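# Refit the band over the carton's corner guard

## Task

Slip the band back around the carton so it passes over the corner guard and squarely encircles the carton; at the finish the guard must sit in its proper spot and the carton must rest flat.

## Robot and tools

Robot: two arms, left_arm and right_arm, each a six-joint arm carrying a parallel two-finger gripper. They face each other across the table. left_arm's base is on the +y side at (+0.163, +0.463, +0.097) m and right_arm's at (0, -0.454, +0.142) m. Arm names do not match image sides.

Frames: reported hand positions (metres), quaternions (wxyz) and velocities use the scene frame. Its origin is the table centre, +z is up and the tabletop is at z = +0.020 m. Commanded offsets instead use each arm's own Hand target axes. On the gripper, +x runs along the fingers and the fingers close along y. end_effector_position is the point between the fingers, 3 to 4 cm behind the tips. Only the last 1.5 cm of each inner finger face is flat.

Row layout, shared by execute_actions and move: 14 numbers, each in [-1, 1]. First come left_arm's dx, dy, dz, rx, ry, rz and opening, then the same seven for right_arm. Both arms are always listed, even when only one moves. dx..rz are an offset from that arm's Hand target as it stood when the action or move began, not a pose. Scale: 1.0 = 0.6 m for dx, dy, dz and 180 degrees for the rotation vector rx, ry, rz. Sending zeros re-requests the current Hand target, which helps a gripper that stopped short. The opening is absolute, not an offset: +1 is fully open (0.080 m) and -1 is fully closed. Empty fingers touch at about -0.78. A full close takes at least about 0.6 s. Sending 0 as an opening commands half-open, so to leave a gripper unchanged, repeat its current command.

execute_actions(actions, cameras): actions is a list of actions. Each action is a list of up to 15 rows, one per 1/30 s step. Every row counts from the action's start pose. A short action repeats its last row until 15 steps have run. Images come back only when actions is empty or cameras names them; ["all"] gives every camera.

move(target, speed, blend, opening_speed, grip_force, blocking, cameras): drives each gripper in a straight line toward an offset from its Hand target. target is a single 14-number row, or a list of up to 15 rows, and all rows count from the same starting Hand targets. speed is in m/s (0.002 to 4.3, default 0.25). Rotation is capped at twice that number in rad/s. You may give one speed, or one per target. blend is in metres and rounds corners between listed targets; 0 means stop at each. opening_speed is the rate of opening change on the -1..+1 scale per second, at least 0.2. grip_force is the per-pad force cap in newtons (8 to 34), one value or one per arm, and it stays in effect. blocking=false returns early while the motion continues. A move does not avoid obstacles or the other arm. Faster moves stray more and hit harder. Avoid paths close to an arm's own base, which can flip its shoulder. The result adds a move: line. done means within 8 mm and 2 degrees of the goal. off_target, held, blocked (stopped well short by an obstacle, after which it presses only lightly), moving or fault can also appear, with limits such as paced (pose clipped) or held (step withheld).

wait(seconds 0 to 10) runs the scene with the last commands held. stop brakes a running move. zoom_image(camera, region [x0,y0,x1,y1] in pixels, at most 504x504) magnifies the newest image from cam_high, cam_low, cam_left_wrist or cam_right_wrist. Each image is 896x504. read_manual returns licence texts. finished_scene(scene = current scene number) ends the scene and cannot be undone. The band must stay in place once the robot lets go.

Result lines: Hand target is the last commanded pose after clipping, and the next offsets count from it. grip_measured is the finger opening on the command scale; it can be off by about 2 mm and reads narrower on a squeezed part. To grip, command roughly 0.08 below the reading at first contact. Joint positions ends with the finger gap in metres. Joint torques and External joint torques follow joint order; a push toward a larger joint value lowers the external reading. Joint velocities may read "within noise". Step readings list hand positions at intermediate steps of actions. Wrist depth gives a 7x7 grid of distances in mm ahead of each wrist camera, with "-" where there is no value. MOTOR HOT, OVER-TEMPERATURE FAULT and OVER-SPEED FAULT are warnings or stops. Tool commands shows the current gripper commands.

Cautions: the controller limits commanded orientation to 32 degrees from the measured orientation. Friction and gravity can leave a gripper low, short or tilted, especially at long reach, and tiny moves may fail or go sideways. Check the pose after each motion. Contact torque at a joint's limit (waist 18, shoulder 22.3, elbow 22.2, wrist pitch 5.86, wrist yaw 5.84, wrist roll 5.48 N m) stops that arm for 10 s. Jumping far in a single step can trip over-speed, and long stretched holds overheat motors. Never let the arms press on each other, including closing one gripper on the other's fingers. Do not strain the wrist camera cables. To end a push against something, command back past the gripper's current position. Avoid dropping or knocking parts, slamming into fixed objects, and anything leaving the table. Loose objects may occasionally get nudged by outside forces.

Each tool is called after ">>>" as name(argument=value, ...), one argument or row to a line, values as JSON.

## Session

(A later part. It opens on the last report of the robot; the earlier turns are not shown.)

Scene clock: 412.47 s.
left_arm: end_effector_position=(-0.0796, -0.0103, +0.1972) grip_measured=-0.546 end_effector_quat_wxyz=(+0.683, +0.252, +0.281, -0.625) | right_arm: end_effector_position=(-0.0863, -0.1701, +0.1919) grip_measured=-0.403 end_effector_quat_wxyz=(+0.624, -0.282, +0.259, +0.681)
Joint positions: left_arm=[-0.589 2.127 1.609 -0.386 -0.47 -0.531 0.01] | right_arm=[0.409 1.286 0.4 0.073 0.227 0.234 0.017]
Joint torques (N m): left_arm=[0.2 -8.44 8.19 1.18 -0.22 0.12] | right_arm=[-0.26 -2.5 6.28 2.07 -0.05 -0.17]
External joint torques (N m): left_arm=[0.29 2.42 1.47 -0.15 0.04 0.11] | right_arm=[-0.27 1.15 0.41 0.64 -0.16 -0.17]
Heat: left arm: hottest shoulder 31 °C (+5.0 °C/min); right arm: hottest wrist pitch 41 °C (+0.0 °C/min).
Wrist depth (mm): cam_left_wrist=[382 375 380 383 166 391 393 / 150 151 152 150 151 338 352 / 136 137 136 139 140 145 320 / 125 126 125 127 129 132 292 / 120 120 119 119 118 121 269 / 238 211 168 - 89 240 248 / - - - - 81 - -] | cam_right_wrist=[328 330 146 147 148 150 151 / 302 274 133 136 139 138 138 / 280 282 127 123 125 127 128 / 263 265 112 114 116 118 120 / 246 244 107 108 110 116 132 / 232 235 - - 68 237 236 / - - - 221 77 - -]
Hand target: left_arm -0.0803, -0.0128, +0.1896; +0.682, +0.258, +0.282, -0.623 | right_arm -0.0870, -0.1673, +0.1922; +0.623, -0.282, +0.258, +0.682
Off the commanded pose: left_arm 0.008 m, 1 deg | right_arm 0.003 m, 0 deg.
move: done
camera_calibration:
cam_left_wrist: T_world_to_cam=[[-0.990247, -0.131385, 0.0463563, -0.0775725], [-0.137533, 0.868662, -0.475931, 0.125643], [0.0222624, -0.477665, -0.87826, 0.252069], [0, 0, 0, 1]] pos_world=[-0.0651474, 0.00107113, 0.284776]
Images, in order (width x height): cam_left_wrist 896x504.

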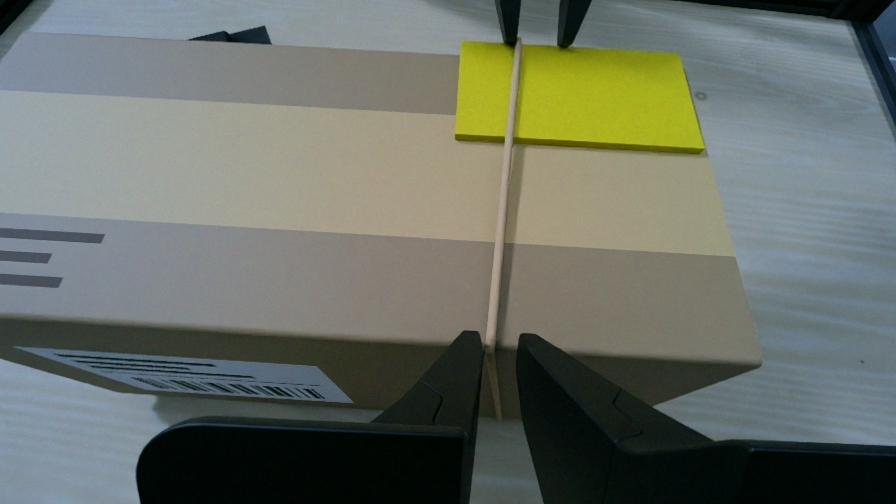

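>>> move(
  target=[0.005, 0.0, 0.001, 0, 0, 0, -0.55, 0, 0, 0, 0, 0, 0, -0.4],
  speed=0.04,
  cameras=["cam_left_wrist"],
)

>>> zoom_image(
  camera="cam_left_wrist",
  region=[380, 240, 640, 420],
)

Scene clock: 417.30 s.
left_arm: end_effector_position=(-0.0799, -0.0123, +0.1965) grip_measured=-0.547 end_effector_quat_wxyz=(+0.683, +0.252, +0.281, -0.626) | right_arm: end_effector_position=(-0.0863, -0.1701, +0.1919) grip_measured=-0.403 end_effector_quat_wxyz=(+0.624, -0.282, +0.259, +0.681)
Joint positions: left_arm=[-0.587 2.134 1.616 -0.383 -0.468 -0.528 0.01] | right_arm=[0.409 1.286 0.4 0.073 0.227 0.234 0.017]
Joint torques (N m): left_arm=[0.27 -8.35 8.31 1.24 -0.2 0.11] | right_arm=[-0.26 -2.49 6.28 2.07 -0.05 -0.17]
External joint torques (N m): left_arm=[0.24 2.61 1.59 -0.08 0.07 0.11] | right_arm=[-0.23 1.16 0.46 0.66 -0.17 -0.17]
Heat: left arm: hottest shoulder 32 °C (+6.1 °C/min); right arm: hottest wrist pitch 41 °C (+0.0 °C/min).
Wrist depth (mm): cam_left_wrist=[381 376 380 382 378 392 391 / 149 150 152 152 150 337 353 / 134 137 136 139 140 143 319 / 125 125 124 127 128 131 291 / 120 117 118 117 116 120 268 / 237 197 159 115 89 240 249 / - - - - 81 - -] | cam_right_wrist=[329 330 147 147 148 149 151 / 300 276 133 135 139 138 138 / 281 282 127 122 125 127 128 / 262 264 113 114 116 118 119 / 246 245 108 108 110 116 132 / 232 236 - - 69 237 236 / - - - 222 77 - -]
Hand target: left_arm -0.0800, -0.0154, +0.1879; +0.682, +0.258, +0.282, -0.623 | right_arm -0.0870, -0.1673, +0.1922; +0.623, -0.282, +0.258, +0.682
Off the commanded pose: left_arm 0.009 m, 1 deg | right_arm 0.003 m, 0 deg.
move: off_target (left_arm)
camera_calibration:
cam_left_wrist: T_world_to_cam=[[-0.990391, -0.13011, 0.0468644, -0.0781463], [-0.136634, 0.868268, -0.476909, 0.127307], [0.0213599, -0.47873, -0.877702, 0.250197], [0, 0, 0, 1]] pos_world=[-0.0653453, -0.000927417, 0.283974]
Images, in order (width x height): cam_left_wrist 896x504.

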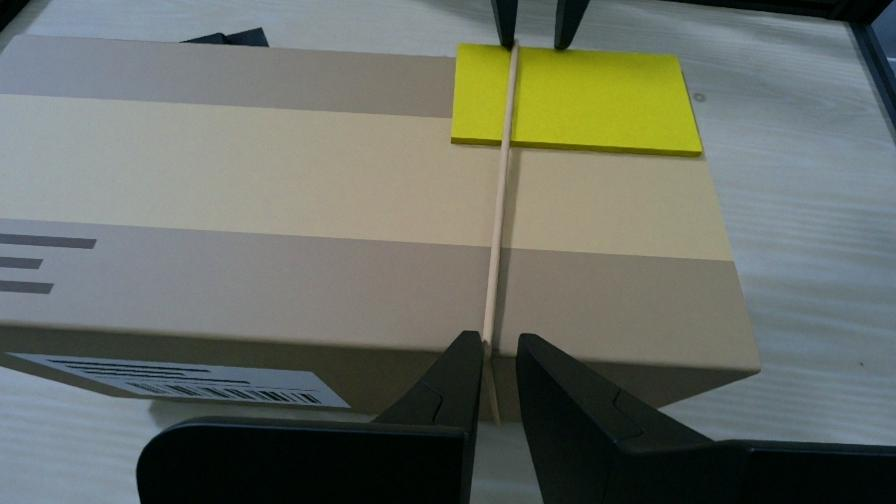

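Scaled by 1.938.

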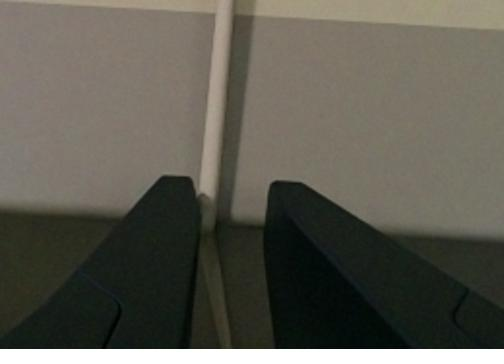

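>>> move(
  target=[0.0, -0.0275, 0.0, 0, 0, 0, -0.55, 0, 0, 0, 0, 0, 0, -0.4],
  speed=0.04,
  cameras=["cam_left_wrist"],
)

>>> zoom_image(
  camera="cam_left_wrist",
  region=[380, 240, 640, 420],
)

Scene clock: 421.67 s.
left_arm: end_effector_position=(-0.0975, -0.0141, +0.1967) grip_measured=-0.547 end_effector_quat_wxyz=(+0.681, +0.253, +0.279, -0.628) | right_arm: end_effector_position=(-0.0863, -0.1701, +0.1918) grip_measured=-0.403 end_effector_quat_wxyz=(+0.624, -0.282, +0.259, +0.681)
Joint positions: left_arm=[-0.615 2.177 1.688 -0.419 -0.482 -0.545 0.01] | right_arm=[0.409 1.286 0.4 0.073 0.227 0.234 0.017]
Joint torques (N m): left_arm=[0.36 -8.68 8.17 0.99 -0.33 -0.12] | right_arm=[-0.26 -2.5 6.27 2.07 -0.04 -0.17]
External joint torques (N m): left_arm=[0.36 2.48 1.49 -0.29 -0.06 -0.12] | right_arm=[-0.26 1.15 0.46 0.66 -0.15 -0.17]
Heat: left arm: hottest shoulder 32 °C (+6.0 °C/min); right arm: hottest wrist pitch 41 °C (+0.0 °C/min).
Wrist depth (mm): cam_left_wrist=[375 378 380 162 386 390 396 / 149 151 152 149 149 350 351 / 136 137 136 139 140 316 318 / 125 125 124 127 130 288 291 / 117 117 118 117 117 262 267 / 210 190 156 124 89 246 248 / - - - - 81 - -] | cam_right_wrist=[333 331 147 147 148 150 150 / 300 274 133 137 138 138 139 / 281 283 126 123 125 127 128 / 262 263 113 114 116 118 119 / 246 244 108 109 110 116 132 / 231 236 - - 69 236 235 / - - - 222 77 - -]
Hand target: left_arm -0.0965, -0.0168, +0.1879; +0.682, +0.258, +0.282, -0.623 | right_arm -0.0870, -0.1673, +0.1921; +0.623, -0.283, +0.258, +0.682
Off the commanded pose: left_arm 0.009 m, 1 deg | right_arm 0.003 m, 0 deg.
move: off_target (left_arm)
camera_calibration:
cam_left_wrist: T_world_to_cam=[[-0.991419, -0.122543, 0.0455252, -0.0955938], [-0.129345, 0.869045, -0.477525, 0.127328], [0.0189539, -0.479316, -0.877438, 0.249612], [0, 0, 0, 1]] pos_world=[-0.0830354, -0.00272511, 0.284173]
Images, in order (width x height): cam_left_wrist 896x504.

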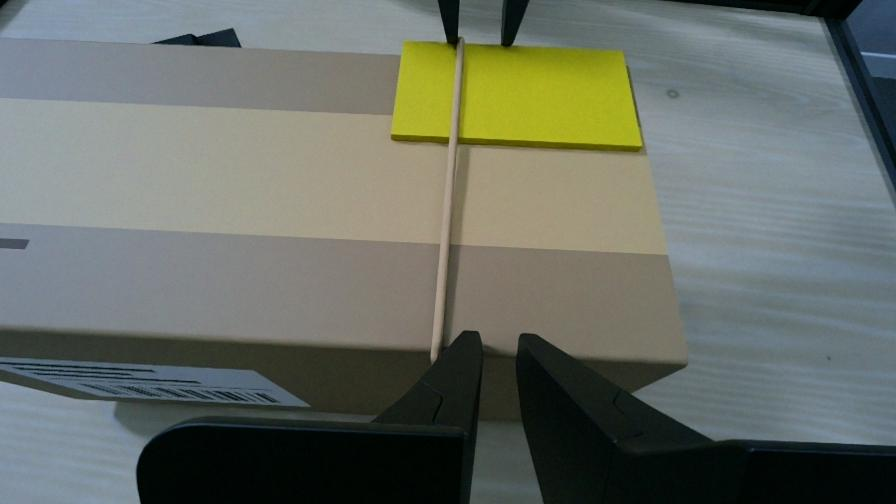

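Scaled by 1.938.

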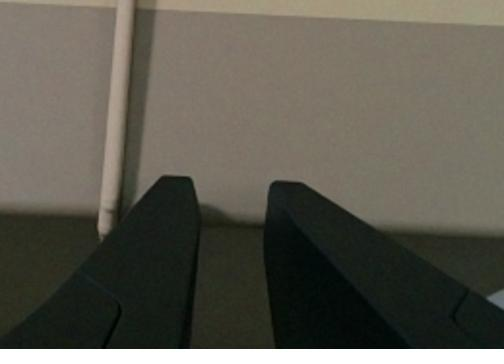

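>>> move(
  target=[
    [-0.0167, 0.0, 0.0, 0, 0, 0, -0.55, 0, 0, 0, 0, 0, 0, -0.4],
    [-0.0167, 0.0285, 0.0, 0, 0, 0, -0.35, 0, 0, 0, 0, 0, 0, -0.4],
    [0.003, 0.0285, 0.0, 0, 0, 0, -0.35, 0, 0, 0, 0, 0, 0, -0.4],
  ],
  speed=0.05,
  cameras=["cam_left_wrist"],
)

>>> zoom_image(
  camera="cam_left_wrist",
  region=[380, 240, 640, 420],
)

Scene clock: 429.97 s.
left_arm: end_effector_position=(-0.0822, -0.0103, +0.1917) grip_measured=-0.353 end_effector_quat_wxyz=(+0.680, +0.261, +0.281, -0.625) | right_arm: end_effector_position=(-0.0863, -0.1701, +0.1918) grip_measured=-0.403 end_effector_quat_wxyz=(+0.624, -0.282, +0.259, +0.681)
Joint positions: left_arm=[-0.592 2.143 1.621 -0.395 -0.467 -0.525 0.019] | right_arm=[0.409 1.286 0.4 0.073 0.227 0.234 0.017]
Joint torques (N m): left_arm=[0.98 -8.94 7.68 2.31 -0.19 0.12] | right_arm=[-0.26 -2.5 6.28 2.06 -0.04 -0.17]
External joint torques (N m): left_arm=[0.9 2.07 0.96 1 0.08 0.12] | right_arm=[-0.3 1.12 0.48 0.66 -0.14 -0.17]
Heat: left arm: hottest shoulder 34 °C (+8.0 °C/min); right arm: hottest wrist pitch 41 °C (+0.0 °C/min).
Wrist depth (mm): cam_left_wrist=[161 158 159 156 156 370 374 / 143 143 146 141 140 327 335 / 130 130 130 131 131 136 305 / 119 120 120 119 121 123 281 / 133 114 114 113 112 115 259 / 233 234 181 165 92 239 240 / - - - 220 70 - -] | cam_right_wrist=[325 329 147 147 148 150 151 / 303 275 133 135 139 138 138 / 281 283 127 122 125 127 128 / 262 263 113 114 116 118 120 / 245 245 108 108 110 116 132 / 232 235 - - 69 237 236 / - - - 222 77 - -]
Hand target: left_arm -0.0794, -0.0165, +0.1867; +0.682, +0.258, +0.282, -0.623 | right_arm -0.0870, -0.1673, +0.1921; +0.623, -0.283, +0.258, +0.682
Off the commanded pose: left_arm 0.009 m, 0 deg | right_arm 0.003 m, 0 deg.
move: off_target (left_arm)
camera_calibration:
cam_left_wrist: T_world_to_cam=[[-0.991809, -0.122853, 0.0349609, -0.0776961], [-0.124941, 0.876205, -0.465461, 0.12184], [0.0265504, -0.466016, -0.884378, 0.248837], [0, 0, 0, 1]] pos_world=[-0.0684436, -0.000339891, 0.279493]
Images, in order (width x height): cam_left_wrist 896x504.

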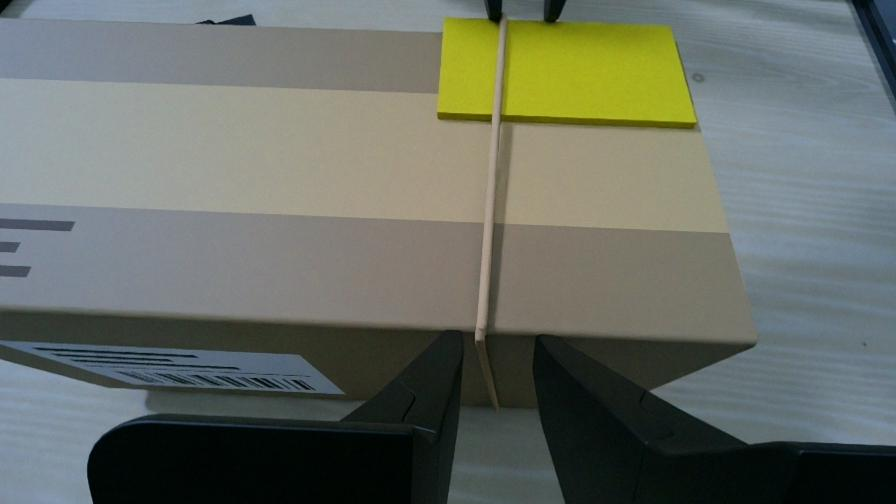

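Scaled by 1.938.

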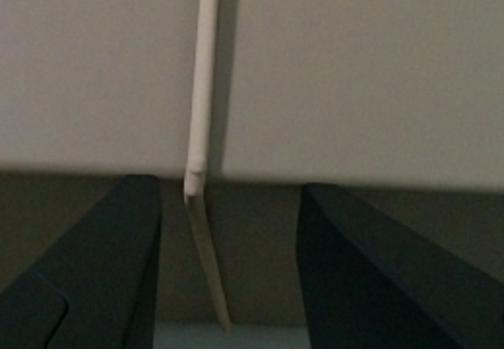

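>>> move(
  target=[
    [-0.0167, 0.0, 0.022, 0, 0, 0, -0.35, 0, 0, 0, 0, 0, 0, -0.4],
    [0.001, 0.002, 0.004, 0, 0, 0, -0.35, 0, 0, 0, 0, 0, 0, -0.4],
  ],
  speed=0.05,
  cameras=["cam_left_wrist"],
)

>>> zoom_image(
  camera="cam_left_wrist",
  region=[380, 240, 640, 420],
)

Scene clock: 438.83 s.
left_arm: end_effector_position=(-0.0801, -0.0198, +0.2017) grip_measured=-0.353 end_effector_quat_wxyz=(+0.682, +0.244, +0.281, -0.629) | right_arm: end_effector_position=(-0.0863, -0.1701, +0.1918) grip_measured=-0.403 end_effector_quat_wxyz=(+0.624, -0.282, +0.259, +0.681)
Joint positions: left_arm=[-0.577 2.143 1.645 -0.382 -0.459 -0.521 0.019] | right_arm=[0.409 1.286 0.4 0.073 0.227 0.234 0.017]
Joint torques (N m): left_arm=[0.15 -8.87 5.68 1.21 -0.37 0.1] | right_arm=[-0.26 -2.51 6.28 2.07 -0.04 -0.17]
External joint torques (N m): left_arm=[0.21 2.03 -1.03 -0.12 -0.12 0.1] | right_arm=[-0.26 1.08 0.58 0.69 -0.15 -0.17]
Heat: left arm: hottest shoulder 36 °C (+9.0 °C/min); right arm: hottest wrist pitch 42 °C (+1.0 °C/min).
Wrist depth (mm): cam_left_wrist=[380 387 390 386 385 399 382 / 155 156 158 160 158 363 368 / 141 142 143 144 145 322 331 / 129 129 131 133 134 140 302 / 118 120 120 123 123 127 278 / 158 130 116 115 93 119 256 / - - - 229 70 - -] | cam_right_wrist=[329 331 147 147 146 150 151 / 303 275 133 135 138 138 138 / 281 281 126 122 125 127 128 / 262 262 113 114 117 118 119 / 247 245 107 108 110 115 132 / 231 235 - - 68 238 237 / - - - 221 77 - -]
Hand target: left_arm -0.0781, -0.0186, +0.1880; +0.682, +0.258, +0.282, -0.623 | right_arm -0.0870, -0.1673, +0.1921; +0.623, -0.283, +0.258, +0.682
Off the commanded pose: left_arm 0.014 m, 2 deg | right_arm 0.003 m, 0 deg.
move: off_target (left_arm)
camera_calibration:
cam_left_wrist: T_world_to_cam=[[-0.989846, -0.128805, 0.0601188, -0.0821057], [-0.141744, 0.862694, -0.485456, 0.137542], [0.0106651, -0.489048, -0.872192, 0.249089], [0, 0, 0, 1]] pos_world=[-0.0644328, -0.00741586, 0.28896]
Images, in order (width x height): cam_left_wrist 896x504.

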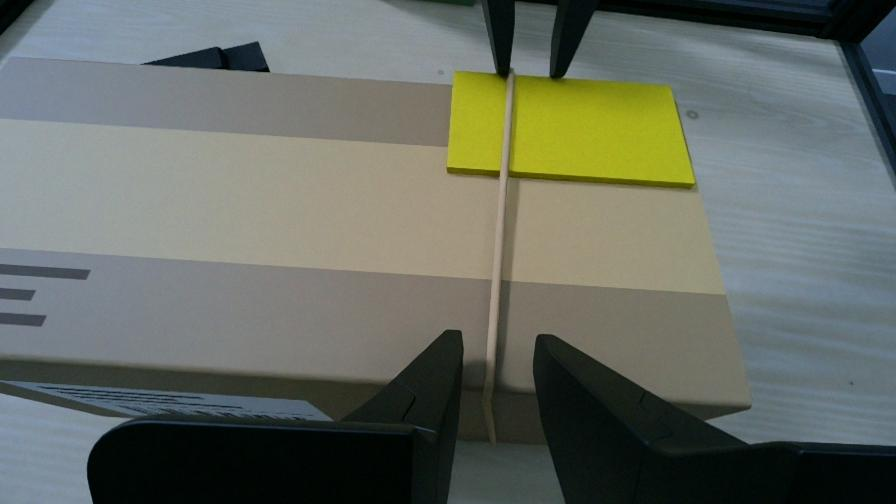

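Scaled by 1.938.

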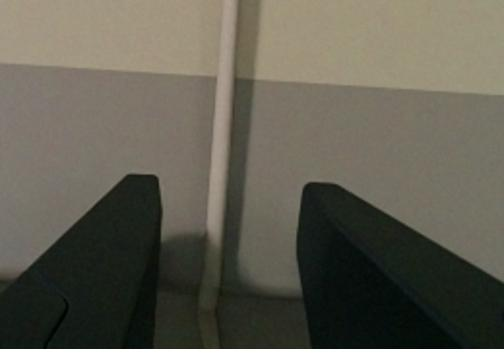

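>>> move(
  target=[-0.008, 0.0, 0.010, 0, 0, 0, -0.9, 0, 0, 0, 0, 0, 0, -0.4],
  speed=0.04,
  opening_speed=0.4,
  cameras=["cam_left_wrist"],
)

>>> zoom_image(
  camera="cam_left_wrist",
  region=[380, 240, 640, 420],
)

Scene clock: 460.53 s.
left_arm: end_effector_position=(-0.0784, -0.0174, +0.1999) grip_measured=-0.768 end_effector_quat_wxyz=(+0.682, +0.254, +0.282, -0.625) | right_arm: end_effector_position=(-0.0863, -0.1701, +0.1918) grip_measured=-0.403 end_effector_quat_wxyz=(+0.624, -0.282, +0.259, +0.681)
Joint positions: left_arm=[-0.577 2.143 1.648 -0.405 -0.459 -0.52 0] | right_arm=[0.409 1.286 0.4 0.073 0.227 0.234 0.017]
Joint torques (N m): left_arm=[0.18 -9.37 8.2 0.9 -0.34 0.11] | right_arm=[-0.26 -2.5 6.28 2.07 -0.04 -0.17]
External joint torques (N m): left_arm=[0.17 1.57 1.5 -0.41 -0.09 0.11] | right_arm=[-0.26 1.14 0.5 0.67 -0.15 -0.17]
Heat: left arm: hottest shoulder 38 °C (+7.1 °C/min); right arm: hottest wrist pitch 42 °C (+1.0 °C/min).
Wrist depth (mm): cam_left_wrist=[376 381 381 384 381 391 396 / 153 153 155 153 154 345 355 / 139 140 139 142 143 309 322 / 128 128 127 130 133 134 294 / 118 119 119 122 119 123 271 / 191 146 135 86 87 123 250 / - - - - 87 - -] | cam_right_wrist=[328 330 147 147 148 150 152 / 303 275 133 136 139 138 138 / 280 283 127 122 125 127 128 / 262 264 113 114 116 118 120 / 246 245 107 108 110 115 132 / 231 235 - - 69 237 237 / - - - 222 77 - -]
Hand target: left_arm -0.0780, -0.0193, +0.1956; +0.682, +0.258, +0.282, -0.623 | right_arm -0.0870, -0.1673, +0.1921; +0.623, -0.283, +0.258, +0.682
Off the commanded pose: left_arm 0.005 m, 1 deg | right_arm 0.003 m, 0 deg.
move: done
camera_calibration:
cam_left_wrist: T_world_to_cam=[[-0.990571, -0.128945, 0.0462768, -0.0773743], [-0.135431, 0.870747, -0.472713, 0.13285], [0.0206586, -0.474523, -0.880001, 0.251251], [0, 0, 0, 1]] pos_world=[-0.0638432, -0.00643179, 0.287482]
Images, in order (width x height): cam_left_wrist 896x504.

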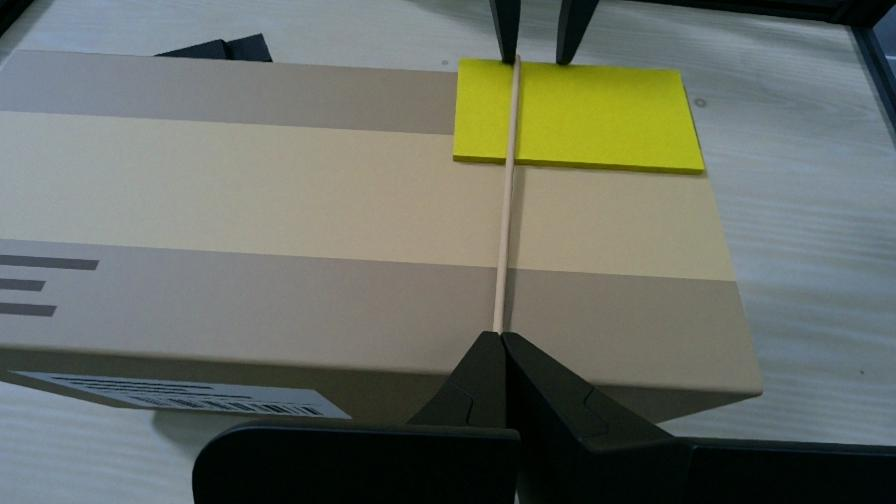

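Scaled by 1.938.

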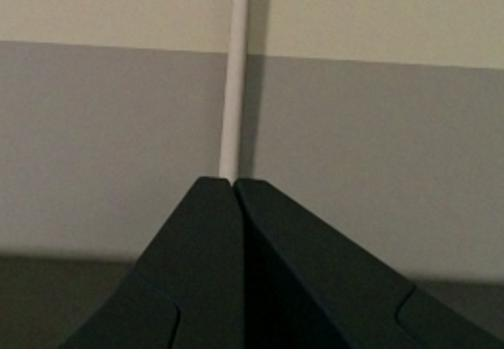

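>>> move(
  target=[-0.022, 0.0, 0.0, 0, 0, 0, -0.9, 0, 0, 0, 0, 0, 0, -0.4],
  speed=0.04,
  cameras=["cam_left_wrist"],
)

>>> zoom_image(
  camera="cam_left_wrist",
  region=[380, 240, 640, 420],
)

Scene clock: 465.13 s.
left_arm: end_effector_position=(-0.0789, -0.0140, +0.1990) grip_measured=-0.768 end_effector_quat_wxyz=(+0.682, +0.260, +0.283, -0.623) | right_arm: end_effector_position=(-0.0863, -0.1701, +0.1918) grip_measured=-0.403 end_effector_quat_wxyz=(+0.624, -0.282, +0.259, +0.681)
Joint positions: left_arm=[-0.582 2.142 1.648 -0.423 -0.463 -0.524 0] | right_arm=[0.409 1.286 0.4 0.073 0.227 0.234 0.017]
Joint torques (N m): left_arm=[-0.4 -12.61 5.84 0.46 -0.51 -0.13] | right_arm=[-0.26 -2.51 6.27 2.07 -0.05 -0.17]
External joint torques (N m): left_arm=[-0.4 -1.57 -0.92 -0.86 -0.25 -0.13] | right_arm=[-0.25 1.15 0.41 0.64 -0.16 -0.17]
Heat: left arm: hottest shoulder 39 °C (+8.1 °C/min); right arm: hottest wrist pitch 42 °C (+1.0 °C/min).
Wrist depth (mm): cam_left_wrist=[375 383 377 370 373 386 385 / 152 153 154 153 150 333 347 / 139 139 138 140 141 144 317 / 128 128 127 131 131 132 289 / 120 119 119 121 120 122 267 / 237 190 153 86 87 165 248 / - - - - 87 - -] | cam_right_wrist=[330 330 147 147 148 150 151 / 302 283 133 136 138 138 139 / 283 281 127 122 125 127 128 / 262 265 113 114 116 118 120 / 246 244 108 109 110 116 133 / 231 235 - - 69 238 236 / - - - 223 77 - -]
Hand target: left_arm -0.0788, -0.0101, +0.2048; +0.682, +0.258, +0.282, -0.623 | right_arm -0.0870, -0.1673, +0.1921; +0.623, -0.283, +0.258, +0.682
Off the commanded pose: left_arm 0.007 m, 0 deg | right_arm 0.003 m, 0 deg.
move: done
camera_calibration:
cam_left_wrist: T_world_to_cam=[[-0.990873, -0.129584, 0.0371329, -0.0756179], [-0.131932, 0.875756, -0.464377, 0.128051], [0.0276564, -0.465038, -0.884859, 0.253739], [0, 0, 0, 1]] pos_world=[-0.0650512, -0.00394246, 0.286795]
Images, in order (width x height): cam_left_wrist 896x504.

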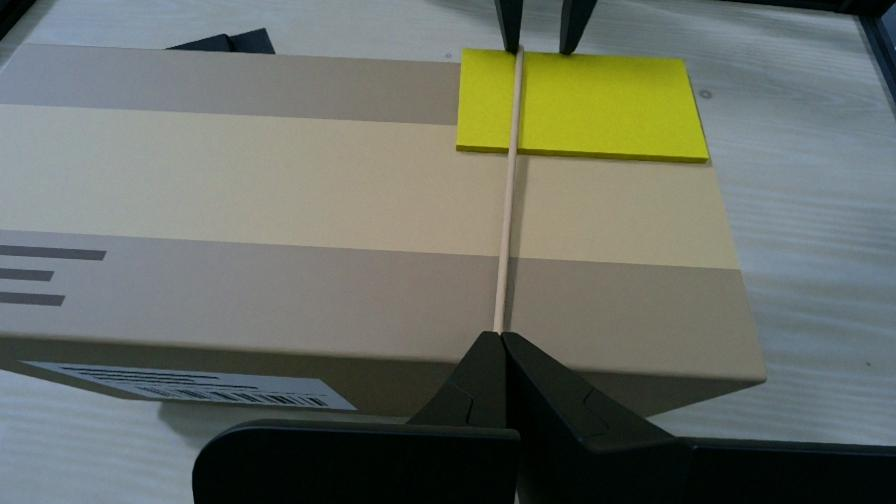

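Scaled by 1.938.

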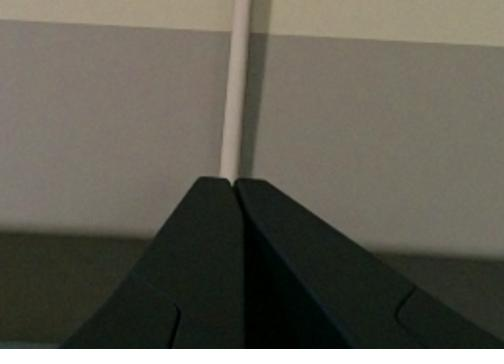

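>>> move(
  target=[-0.02, 0.0, 0.0, 0, 0, 0, -0.9, 0, 0, 0, 0, 0, 0, -0.4],
  speed=0.04,
  cameras=["cam_left_wrist"],
)

>>> zoom_image(
  camera="cam_left_wrist",
  region=[380, 240, 640, 420],
)

Scene clock: 469.53 s.
left_arm: end_effector_position=(-0.0792, -0.0052, +0.2012) grip_measured=-0.768 end_effector_quat_wxyz=(+0.681, +0.267, +0.285, -0.620) | right_arm: end_effector_position=(-0.0863, -0.1701, +0.1918) grip_measured=-0.403 end_effector_quat_wxyz=(+0.624, -0.282, +0.259, +0.681)
Joint positions: left_arm=[-0.593 2.121 1.634 -0.45 -0.468 -0.535 0] | right_arm=[0.409 1.286 0.4 0.073 0.227 0.234 0.017]
Joint torques (N m): left_arm=[-0.52 -13.56 5.86 0.73 -0.59 -0.13] | right_arm=[-0.26 -2.51 6.27 2.07 -0.04 -0.17]
External joint torques (N m): left_arm=[-0.52 -2.72 -0.84 -0.54 -0.32 -0.13] | right_arm=[-0.28 1.09 0.52 0.68 -0.15 -0.17]
Heat: left arm: hottest shoulder 41 °C (+10.1 °C/min); right arm: hottest wrist pitch 42 °C (+1.0 °C/min).
Wrist depth (mm): cam_left_wrist=[170 170 375 376 162 373 375 / 154 154 154 153 150 156 338 / 141 141 138 140 141 143 311 / 130 130 128 130 132 130 286 / 136 129 124 122 122 122 264 / 247 244 216 80 87 243 246 / - - - - 87 - -] | cam_right_wrist=[329 329 147 147 149 150 151 / 303 276 133 136 139 138 138 / 281 282 126 122 125 127 128 / 261 263 113 114 116 118 120 / 247 244 108 108 110 116 132 / 232 235 - - 69 237 236 / - - - 222 78 - -]
Hand target: left_arm -0.0796, -0.0017, +0.2133; +0.682, +0.258, +0.282, -0.623 | right_arm -0.0870, -0.1673, +0.1921; +0.623, -0.283, +0.258, +0.682
Off the commanded pose: left_arm 0.013 m, 1 deg | right_arm 0.003 m, 0 deg.
move: off_target (left_arm)
camera_calibration:
cam_left_wrist: T_world_to_cam=[[-0.991151, -0.129879, 0.027399, -0.0728393], [-0.128134, 0.882282, -0.452946, 0.119421], [0.0346544, -0.452449, -0.891117, 0.261612], [0, 0, 0, 1]] pos_world=[-0.0659589, 0.00354334, 0.289214]
Images, in order (width x height): cam_left_wrist 896x504.

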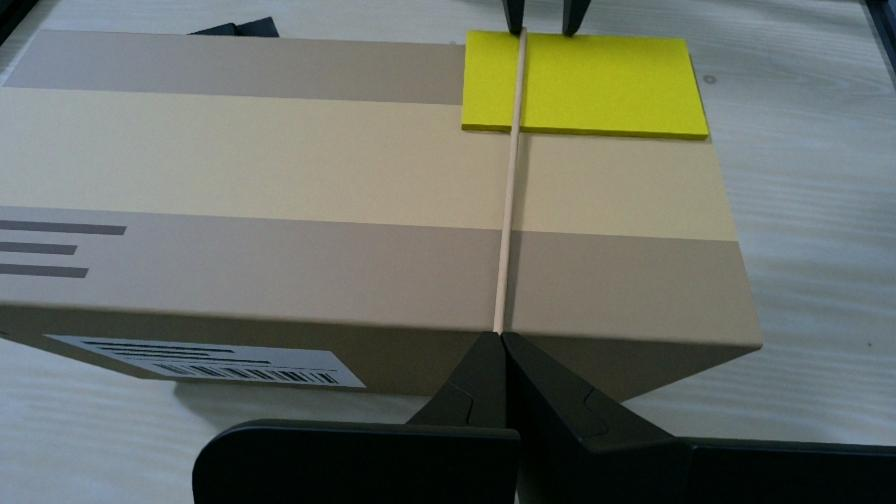

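Scaled by 1.938.

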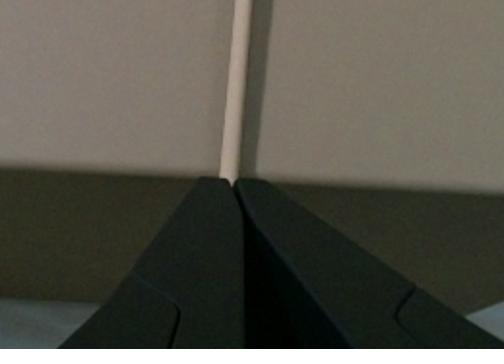

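>>> move(
  target=[0.0, -0.0233, 0.006, 0, 0, 0, -0.9, 0, 0, 0, 0, 0, 0, -0.4],
  speed=0.04,
  cameras=["cam_left_wrist"],
)

>>> zoom_image(
  camera="cam_left_wrist",
  region=[380, 240, 640, 420],
)

Scene clock: 479.70 s.
left_arm: end_effector_position=(-0.0885, -0.0043, +0.2139) grip_measured=-0.768 end_effector_quat_wxyz=(+0.682, +0.262, +0.284, -0.622) | right_arm: end_effector_position=(-0.0863, -0.1701, +0.1918) grip_measured=-0.403 end_effector_quat_wxyz=(+0.624, -0.282, +0.259, +0.681)
Joint positions: left_arm=[-0.612 2.124 1.686 -0.495 -0.48 -0.553 0] | right_arm=[0.409 1.286 0.4 0.073 0.227 0.234 0.017]
Joint torques (N m): left_arm=[-0.7 -9.87 9.04 0.91 -0.63 -0.14] | right_arm=[-0.25 -2.51 6.27 2.06 -0.04 -0.17]
External joint torques (N m): left_arm=[-0.71 1.04 2.27 -0.37 -0.35 -0.14] | right_arm=[-0.25 1.11 0.51 0.67 -0.15 -0.17]
Heat: left arm: hottest shoulder 47 °C (+15.1 °C/min); right arm: hottest wrist pitch 42 °C (+1.0 °C/min). Heating fast: the left arm's shoulder motor: a push or a pull is the cause, and it goes on while you think. Ease it with your next call, before anything else.
Wrist depth (mm): cam_left_wrist=[394 405 396 388 387 398 397 / 173 170 170 167 167 359 359 / 155 155 155 156 156 323 327 / 143 143 143 143 143 296 301 / 141 136 136 134 134 270 279 / 258 255 215 79 88 259 259 / - - - - 87 - -] | cam_right_wrist=[328 329 147 147 148 150 151 / 303 274 133 136 139 138 138 / 281 283 127 123 125 127 129 / 263 262 113 114 116 118 120 / 246 244 107 108 110 116 132 / 232 234 - - 68 237 235 / - - - 221 77 - -]
Hand target: left_arm -0.0933, -0.0054, +0.2159; +0.682, +0.258, +0.282, -0.623 | right_arm -0.0870, -0.1673, +0.1921; +0.623, -0.283, +0.258, +0.682
Off the commanded pose: left_arm 0.005 m, 1 deg | right_arm 0.003 m, 0 deg.
move: done
camera_calibration:
cam_left_wrist: T_world_to_cam=[[-0.990727, -0.131204, 0.0353004, -0.0840128], [-0.132638, 0.877619, -0.460643, 0.12441], [0.0294578, -0.461053, -0.886883, 0.272333], [0, 0, 0, 1]] pos_world=[-0.0747546, 0.00535273, 0.301802]
Images, in order (width x height): cam_left_wrist 896x504.

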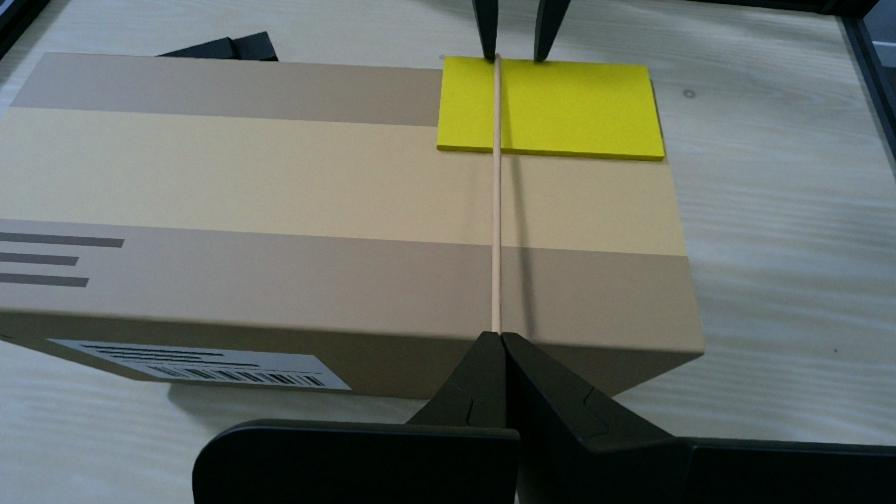

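Scaled by 1.938.

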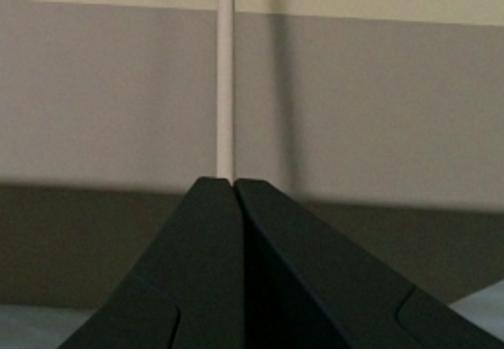

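>>> move(
  target=[0.030, -0.002, -0.010, 0, 0, 0, -0.9, 0, 0, 0, 0, 0, 0, -0.4],
  speed=0.05,
  cameras=["cam_left_wrist"],
)

>>> zoom_image(
  camera="cam_left_wrist",
  region=[380, 240, 640, 420],
)

Scene clock: 486.37 s.
left_arm: end_effector_position=(-0.0907, -0.0119, +0.2009) grip_measured=-0.768 end_effector_quat_wxyz=(+0.683, +0.257, +0.284, -0.622) | right_arm: end_effector_position=(-0.0863, -0.1701, +0.1918) grip_measured=-0.403 end_effector_quat_wxyz=(+0.624, -0.282, +0.259, +0.681)
Joint positions: left_arm=[-0.607 2.161 1.687 -0.45 -0.48 -0.551 0] | right_arm=[0.409 1.286 0.4 0.073 0.227 0.234 0.017]
Joint torques (N m): left_arm=[-0.2 -9.53 8.74 1.16 -0.37 0.12] | right_arm=[-0.26 -2.51 6.27 2.07 -0.04 -0.16]
External joint torques (N m): left_arm=[-0.18 1.65 1.94 -0.16 -0.1 0.12] | right_arm=[-0.24 1.15 0.4 0.64 -0.16 -0.17]
Heat: left arm: hottest shoulder 45 °C (+12.1 °C/min); right arm: hottest wrist pitch 42 °C (+1.0 °C/min).
Wrist depth (mm): cam_left_wrist=[374 377 380 380 374 384 385 / 153 153 154 151 151 341 347 / 139 139 138 141 141 309 317 / 128 128 127 131 131 284 291 / 122 121 121 121 120 258 267 / 240 221 172 86 88 244 248 / - - - - 87 - -] | cam_right_wrist=[333 331 147 147 148 150 151 / 302 275 133 136 139 138 139 / 281 282 126 122 125 128 128 / 262 263 113 114 116 118 120 / 246 243 108 109 110 116 132 / 231 235 - - 69 237 237 / - - - 221 78 - -]
Hand target: left_arm -0.0938, -0.0140, +0.1990; +0.682, +0.258, +0.282, -0.623 | right_arm -0.0870, -0.1673, +0.1921; +0.623, -0.283, +0.258, +0.682
Off the commanded pose: left_arm 0.004 m, 0 deg | right_arm 0.003 m, 0 deg.
move: done
camera_calibration:
cam_left_wrist: T_world_to_cam=[[-0.990091, -0.134459, 0.0405116, -0.0877985], [-0.137738, 0.873614, -0.466719, 0.125525], [0.0273629, -0.467674, -0.883477, 0.256429], [0, 0, 0, 1]] pos_world=[-0.0766556, -0.00154062, 0.288692]
Images, in order (width x height): cam_left_wrist 896x504.

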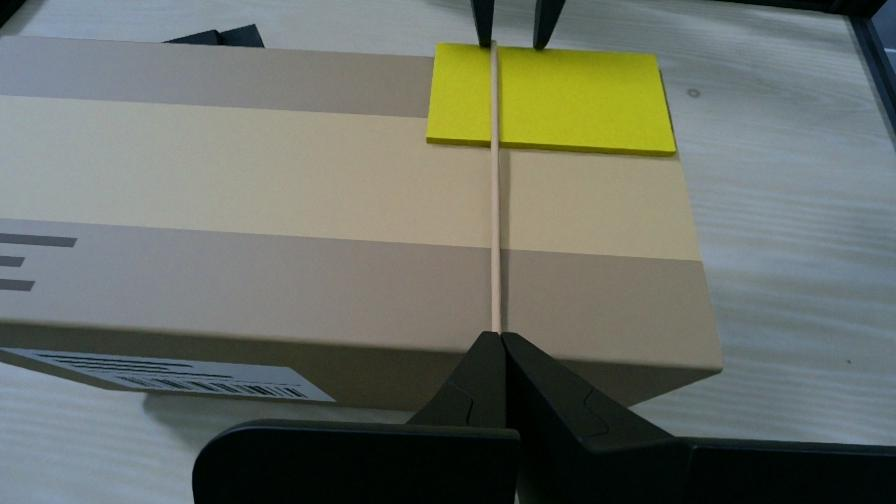

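Scaled by 1.938.

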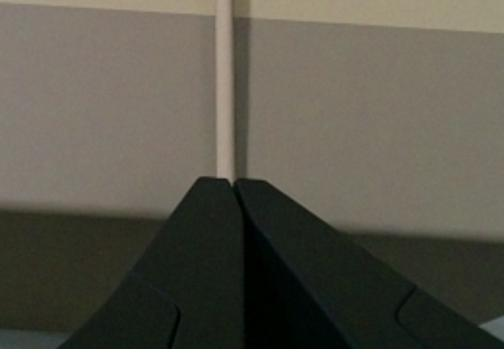

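>>> move(
  target=[0.012, -0.002, -0.003, 0, 0, 0, -0.9, 0, 0, 0, 0, 0, 0, -0.4],
  speed=0.05,
  cameras=["cam_left_wrist"],
)

>>> zoom_image(
  camera="cam_left_wrist",
  region=[380, 240, 640, 420],
)

Scene clock: 493.77 s.
left_arm: end_effector_position=(-0.0920, -0.0152, +0.1995) grip_measured=-0.768 end_effector_quat_wxyz=(+0.683, +0.254, +0.282, -0.623) | right_arm: end_effector_position=(-0.0863, -0.1701, +0.1918) grip_measured=-0.403 end_effector_quat_wxyz=(+0.624, -0.282, +0.259, +0.681)
Joint positions: left_arm=[-0.605 2.171 1.694 -0.438 -0.48 -0.548 0] | right_arm=[0.409 1.286 0.4 0.073 0.227 0.234 0.017]
Joint torques (N m): left_arm=[-0.07 -8.68 8.68 1.4 -0.28 0.09] | right_arm=[-0.25 -2.51 6.27 2.07 -0.05 -0.17]
External joint torques (N m): left_arm=[-0.07 2.54 1.95 0.11 -0.01 0.09] | right_arm=[-0.24 1.11 0.51 0.67 -0.16 -0.17]
Heat: left arm: hottest shoulder 44 °C (+9.0 °C/min); right arm: hottest wrist pitch 42 °C (+0.0 °C/min).
Wrist depth (mm): cam_left_wrist=[378 379 381 164 378 389 390 / 152 153 154 151 152 350 350 / 139 139 138 141 141 312 320 / 128 128 127 131 132 285 292 / 120 119 119 121 120 260 269 / 236 187 151 86 87 245 249 / - - - - 87 - -] | cam_right_wrist=[327 330 147 147 148 150 151 / 302 275 133 137 138 138 139 / 282 283 127 122 125 127 128 / 261 265 113 114 116 118 119 / 246 245 108 110 110 115 132 / 231 235 - - 68 239 235 / - - - 222 77 - -]
Hand target: left_arm -0.0946, -0.0179, +0.1927; +0.682, +0.258, +0.282, -0.623 | right_arm -0.0870, -0.1673, +0.1921; +0.623, -0.283, +0.258, +0.682
Off the commanded pose: left_arm 0.008 m, 0 deg | right_arm 0.003 m, 0 deg.
move: done
camera_calibration:
cam_left_wrist: T_world_to_cam=[[-0.990105, -0.1333, 0.0438555, -0.0901413], [-0.138127, 0.870601, -0.472203, 0.128555], [0.0247641, -0.473588, -0.880398, 0.252755], [0, 0, 0, 1]] pos_world=[-0.0777518, -0.0042338, 0.287182]
Images, in order (width x height): cam_left_wrist 896x504.

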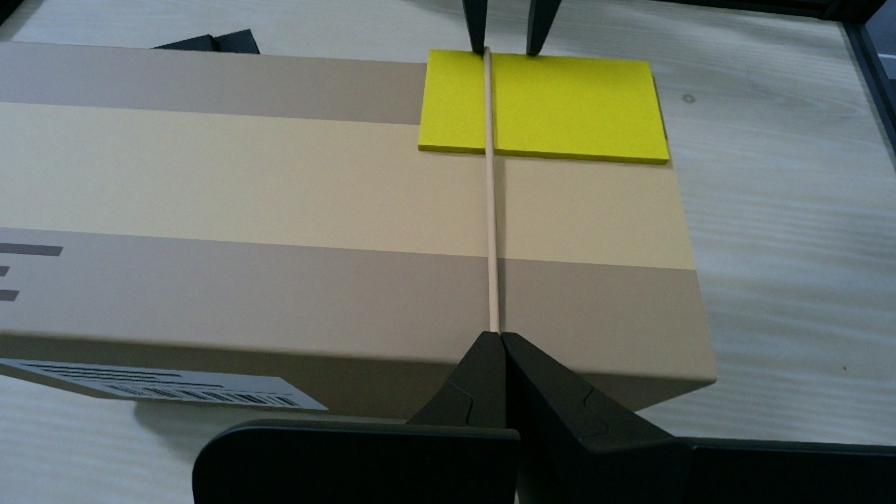

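Scaled by 1.938.

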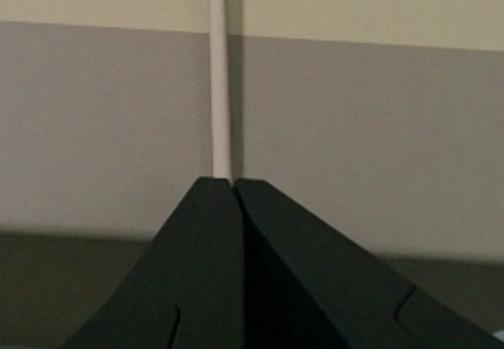

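>>> move(
  target=[
    [0.006, 0.0, -0.002, 0, 0, 0, -0.9, 0, 0, 0, 0, 0, 0, -0.4],
    [0.006, 0.0, -0.002, 0, 0, 0, -0.5, 0, 0, 0, 0, 0, 0, -0.4],
  ],
  speed=0.05,
  opening_speed=0.4,
  cameras=["cam_left_wrist"],
)

>>> zoom_image(
  camera="cam_left_wrist",
  region=[380, 240, 640, 420],
)

Scene clock: 500.83 s.
left_arm: end_effector_position=(-0.0932, -0.0179, +0.1996) grip_measured=-0.504 end_effector_quat_wxyz=(+0.684, +0.249, +0.281, -0.626) | right_arm: end_effector_position=(-0.0863, -0.1701, +0.1918) grip_measured=-0.403 end_effector_quat_wxyz=(+0.624, -0.282, +0.259, +0.681)
Joint positions: left_arm=[-0.604 2.177 1.698 -0.424 -0.481 -0.546 0.012] | right_arm=[0.409 1.286 0.4 0.073 0.227 0.234 0.017]
Joint torques (N m): left_arm=[0.07 -8.5 8.05 1.12 -0.2 0.1] | right_arm=[-0.26 -2.51 6.27 2.07 -0.04 -0.17]
External joint torques (N m): left_arm=[0.05 2.77 1.32 -0.18 0.07 0.1] | right_arm=[-0.28 1.1 0.51 0.67 -0.15 -0.17]
Heat: left arm: hottest shoulder 44 °C (+8.0 °C/min); right arm: hottest wrist pitch 42 °C (+0.0 °C/min).
Wrist depth (mm): cam_left_wrist=[380 382 386 381 392 397 395 / 153 154 156 153 154 356 357 / 139 140 139 141 143 319 323 / 128 128 127 130 133 289 295 / 118 118 119 121 121 262 272 / 187 163 134 114 84 246 251 / - - - - 76 - -] | cam_right_wrist=[322 330 146 147 148 150 151 / 302 275 133 137 138 138 138 / 280 282 127 122 125 127 128 / 264 264 113 114 116 118 120 / 246 245 108 110 110 116 132 / 231 236 - - 69 238 238 / - - - 221 77 - -]
Hand target: left_arm -0.0944, -0.0196, +0.1893; +0.682, +0.258, +0.282, -0.623 | right_arm -0.0870, -0.1673, +0.1921; +0.623, -0.283, +0.258, +0.682
Off the commanded pose: left_arm 0.011 m, 1 deg | right_arm 0.003 m, 0 deg.
move: off_target (left_arm); target 2's new opening was sent with left_arm's hand 0.010 m and 1 deg from that target
camera_calibration:
cam_left_wrist: T_world_to_cam=[[-0.989898, -0.13264, 0.0500963, -0.0928476], [-0.140329, 0.866045, -0.479868, 0.132051], [0.0202639, -0.48205, -0.875909, 0.250084], [0, 0, 0, 1]] pos_world=[-0.0784466, -0.00612435, 0.287069]
Images, in order (width x height): cam_left_wrist 896x504.

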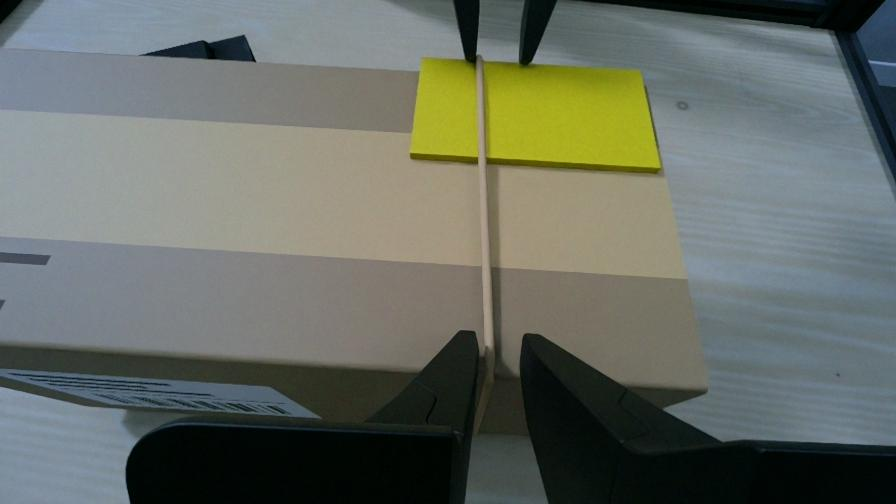

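Scaled by 1.938.

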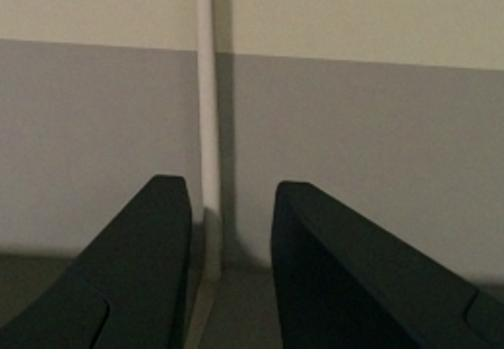

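>>> move(
  target=[-0.0833, 0.0, 0.0, 0, 0, 0, -0.4, 0, 0.0055, 0, 0, 0, 0, -0.4],
  speed=0.1,
  cameras=["cam_left_wrist", "cam_right_wrist"],
)

>>> zoom_image(
  camera="cam_right_wrist",
  region=[320, 200, 620, 400],
)

Scene clock: 535.50 s.
left_arm: end_effector_position=(-0.0997, +0.0136, +0.2223) grip_measured=-0.403 end_effector_quat_wxyz=(+0.680, +0.260, +0.282, -0.625) | right_arm: end_effector_position=(-0.0875, -0.1702, +0.1917) grip_measured=-0.403 end_effector_quat_wxyz=(+0.624, -0.284, +0.256, +0.681)
Joint positions: left_arm=[-0.656 2.085 1.66 -0.518 -0.505 -0.587 0.017] | right_arm=[0.417 1.289 0.402 0.073 0.235 0.234 0.017]
Joint torques (N m): left_arm=[0.01 -11.62 5.68 0.88 -0.52 -0.12] | right_arm=[0.37 -2.29 6.51 1.94 0.05 0.19]
External joint torques (N m): left_arm=[-0.02 -1 -1.06 -0.37 -0.23 -0.12] | right_arm=[0.39 1.32 0.79 0.56 -0.06 0.19]
Heat: left arm: hottest shoulder 43 °C (-2.0 °C/min); right arm: hottest wrist pitch 42 °C (+0.0 °C/min).
Wrist depth (mm): cam_left_wrist=[413 413 419 198 420 421 431 / 189 186 186 187 187 378 378 / 168 169 170 170 174 345 347 / 157 155 156 156 157 316 317 / 208 200 191 165 173 291 293 / 271 272 273 262 90 274 271 / - - - 251 81 - -] | cam_right_wrist=[327 327 146 147 148 151 153 / 299 274 132 137 139 139 140 / 280 283 126 122 125 128 129 / 263 262 113 114 116 119 121 / 244 244 107 108 110 115 132 / 230 234 - - 69 228 238 / - - - 221 78 - -]
Hand target: left_arm -0.0976, +0.0156, +0.2245; +0.682, +0.258, +0.282, -0.623 | right_arm -0.0903, -0.1677, +0.1921; +0.623, -0.282, +0.258, +0.682
Off the commanded pose: left_arm 0.004 m, 0 deg | right_arm 0.004 m, 0 deg.
move: done
camera_calibration:
cam_left_wrist: T_world_to_cam=[[-0.991407, -0.125256, 0.0377133, -0.0937263], [-0.12833, 0.87543, -0.465998, 0.112698], [0.0253538, -0.466834, -0.883982, 0.287382], [0, 0, 0, 1]] pos_world=[-0.0857446, 0.0237605, 0.310093]
cam_right_wrist: T_world_to_cam=[[0.995076, 0.0945587, 0.0296896, 0.101004], [0.0986291, -0.915292, -0.39053, -0.0439846], [-0.00975341, 0.391536, -0.920111, 0.314174], [0, 0, 0, 1]] pos_world=[-0.0931041, -0.17282, 0.268899]
Images, in order (width x height): cam_left_wrist 896x504, cam_right_wrist 896x504.

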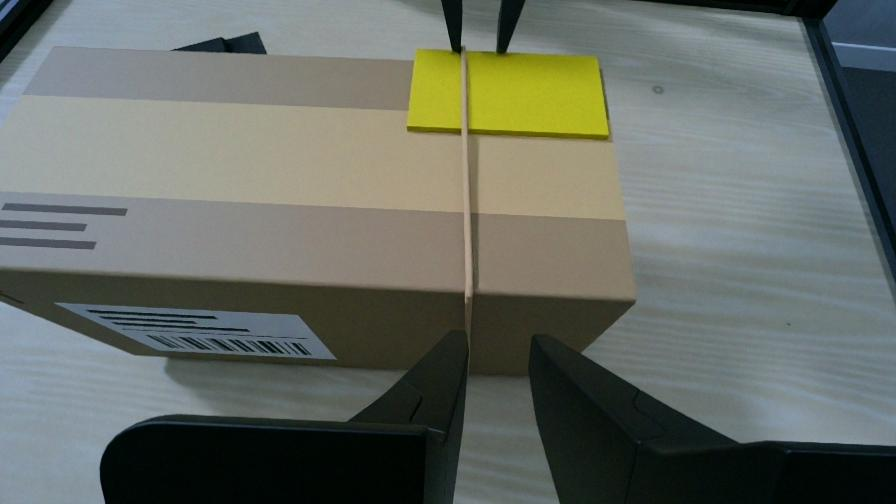

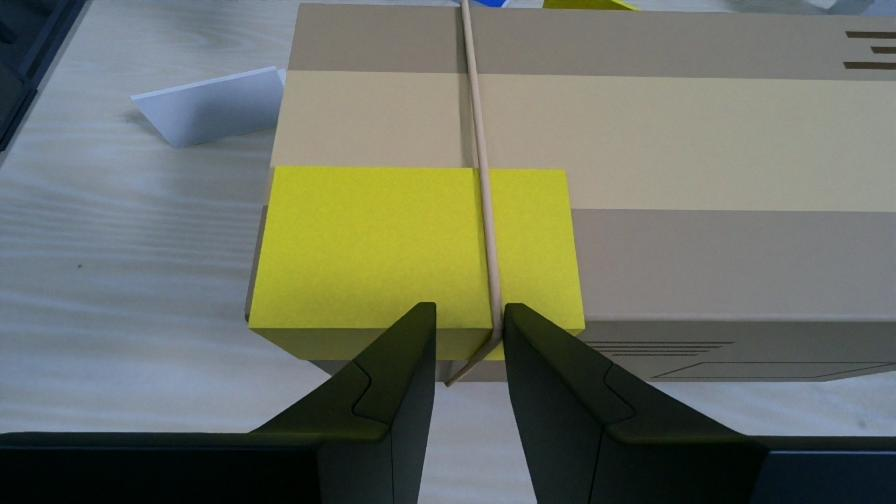

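Scaled by 1.680.

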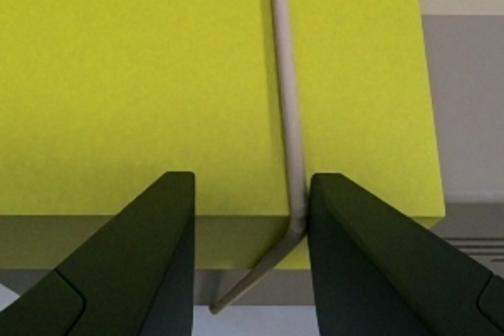

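>>> move(
  target=[0.0, 0.0, 0.0, 0, 0, 0, -0.4, -0.0017, 0.0108, 0, 0, 0, 0, -0.4],
  speed=0.04,
  cameras=["cam_right_wrist"],
)

>>> zoom_image(
  camera="cam_right_wrist",
  region=[320, 200, 620, 400],
)

Scene clock: 543.37 s.
left_arm: end_effector_position=(-0.0997, +0.0136, +0.2223) grip_measured=-0.403 end_effector_quat_wxyz=(+0.680, +0.260, +0.282, -0.625) | right_arm: end_effector_position=(-0.0909, -0.1708, +0.1920) grip_measured=-0.403 end_effector_quat_wxyz=(+0.629, -0.285, +0.255, +0.677)
Joint positions: left_arm=[-0.656 2.085 1.66 -0.518 -0.505 -0.587 0.017] | right_arm=[0.443 1.296 0.409 0.066 0.265 0.257 0.017]
Joint torques (N m): left_arm=[-0.06 -11.6 5.66 0.89 -0.53 -0.14] | right_arm=[0.79 -2.56 6.7 1.8 -0.18 0.25]
External joint torques (N m): left_arm=[-0.13 -1.05 -1.06 -0.36 -0.24 -0.14] | right_arm=[0.8 1.15 0.91 0.4 -0.31 0.25]
Heat: left arm: hottest shoulder 46 °C (+0.0 °C/min); right arm: hottest wrist pitch 42 °C (+0.0 °C/min).
Wrist depth (mm): cam_left_wrist=[415 415 417 409 418 421 417 / 189 186 186 183 187 382 389 / 169 168 170 170 174 344 346 / 157 155 156 156 157 317 318 / 208 199 188 164 170 292 292 / 270 272 272 261 90 275 272 / - - - 252 81 - -] | cam_right_wrist=[325 324 146 147 148 153 154 / 298 273 133 138 140 140 141 / 279 280 127 123 126 129 130 / 260 263 113 114 116 120 122 / 242 245 107 109 111 120 139 / 229 233 - - 69 238 240 / - - - 222 78 - -]
Hand target: left_arm -0.0976, +0.0156, +0.2245; +0.682, +0.258, +0.282, -0.623 | right_arm -0.0966, -0.1689, +0.1927; +0.623, -0.283, +0.258, +0.682
Off the commanded pose: left_arm 0.004 m, 0 deg | right_arm 0.006 m, 1 deg.
move: done
camera_calibration:
cam_right_wrist: T_world_to_cam=[[0.995775, 0.0841749, 0.0366865, 0.101291], [0.0918197, -0.915761, -0.391088, -0.0446733], [0.00067625, 0.392805, -0.919622, 0.315673], [0, 0, 0, 1]] pos_world=[-0.0969746, -0.173434, 0.269113]
Images, in order (width x height): cam_right_wrist 896x504.

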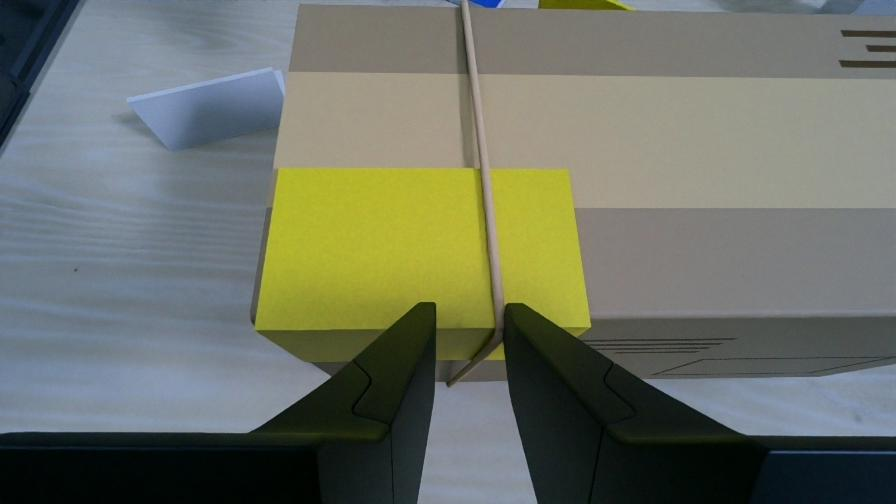

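Scaled by 1.680.

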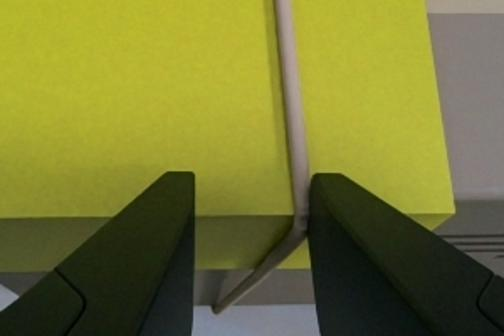

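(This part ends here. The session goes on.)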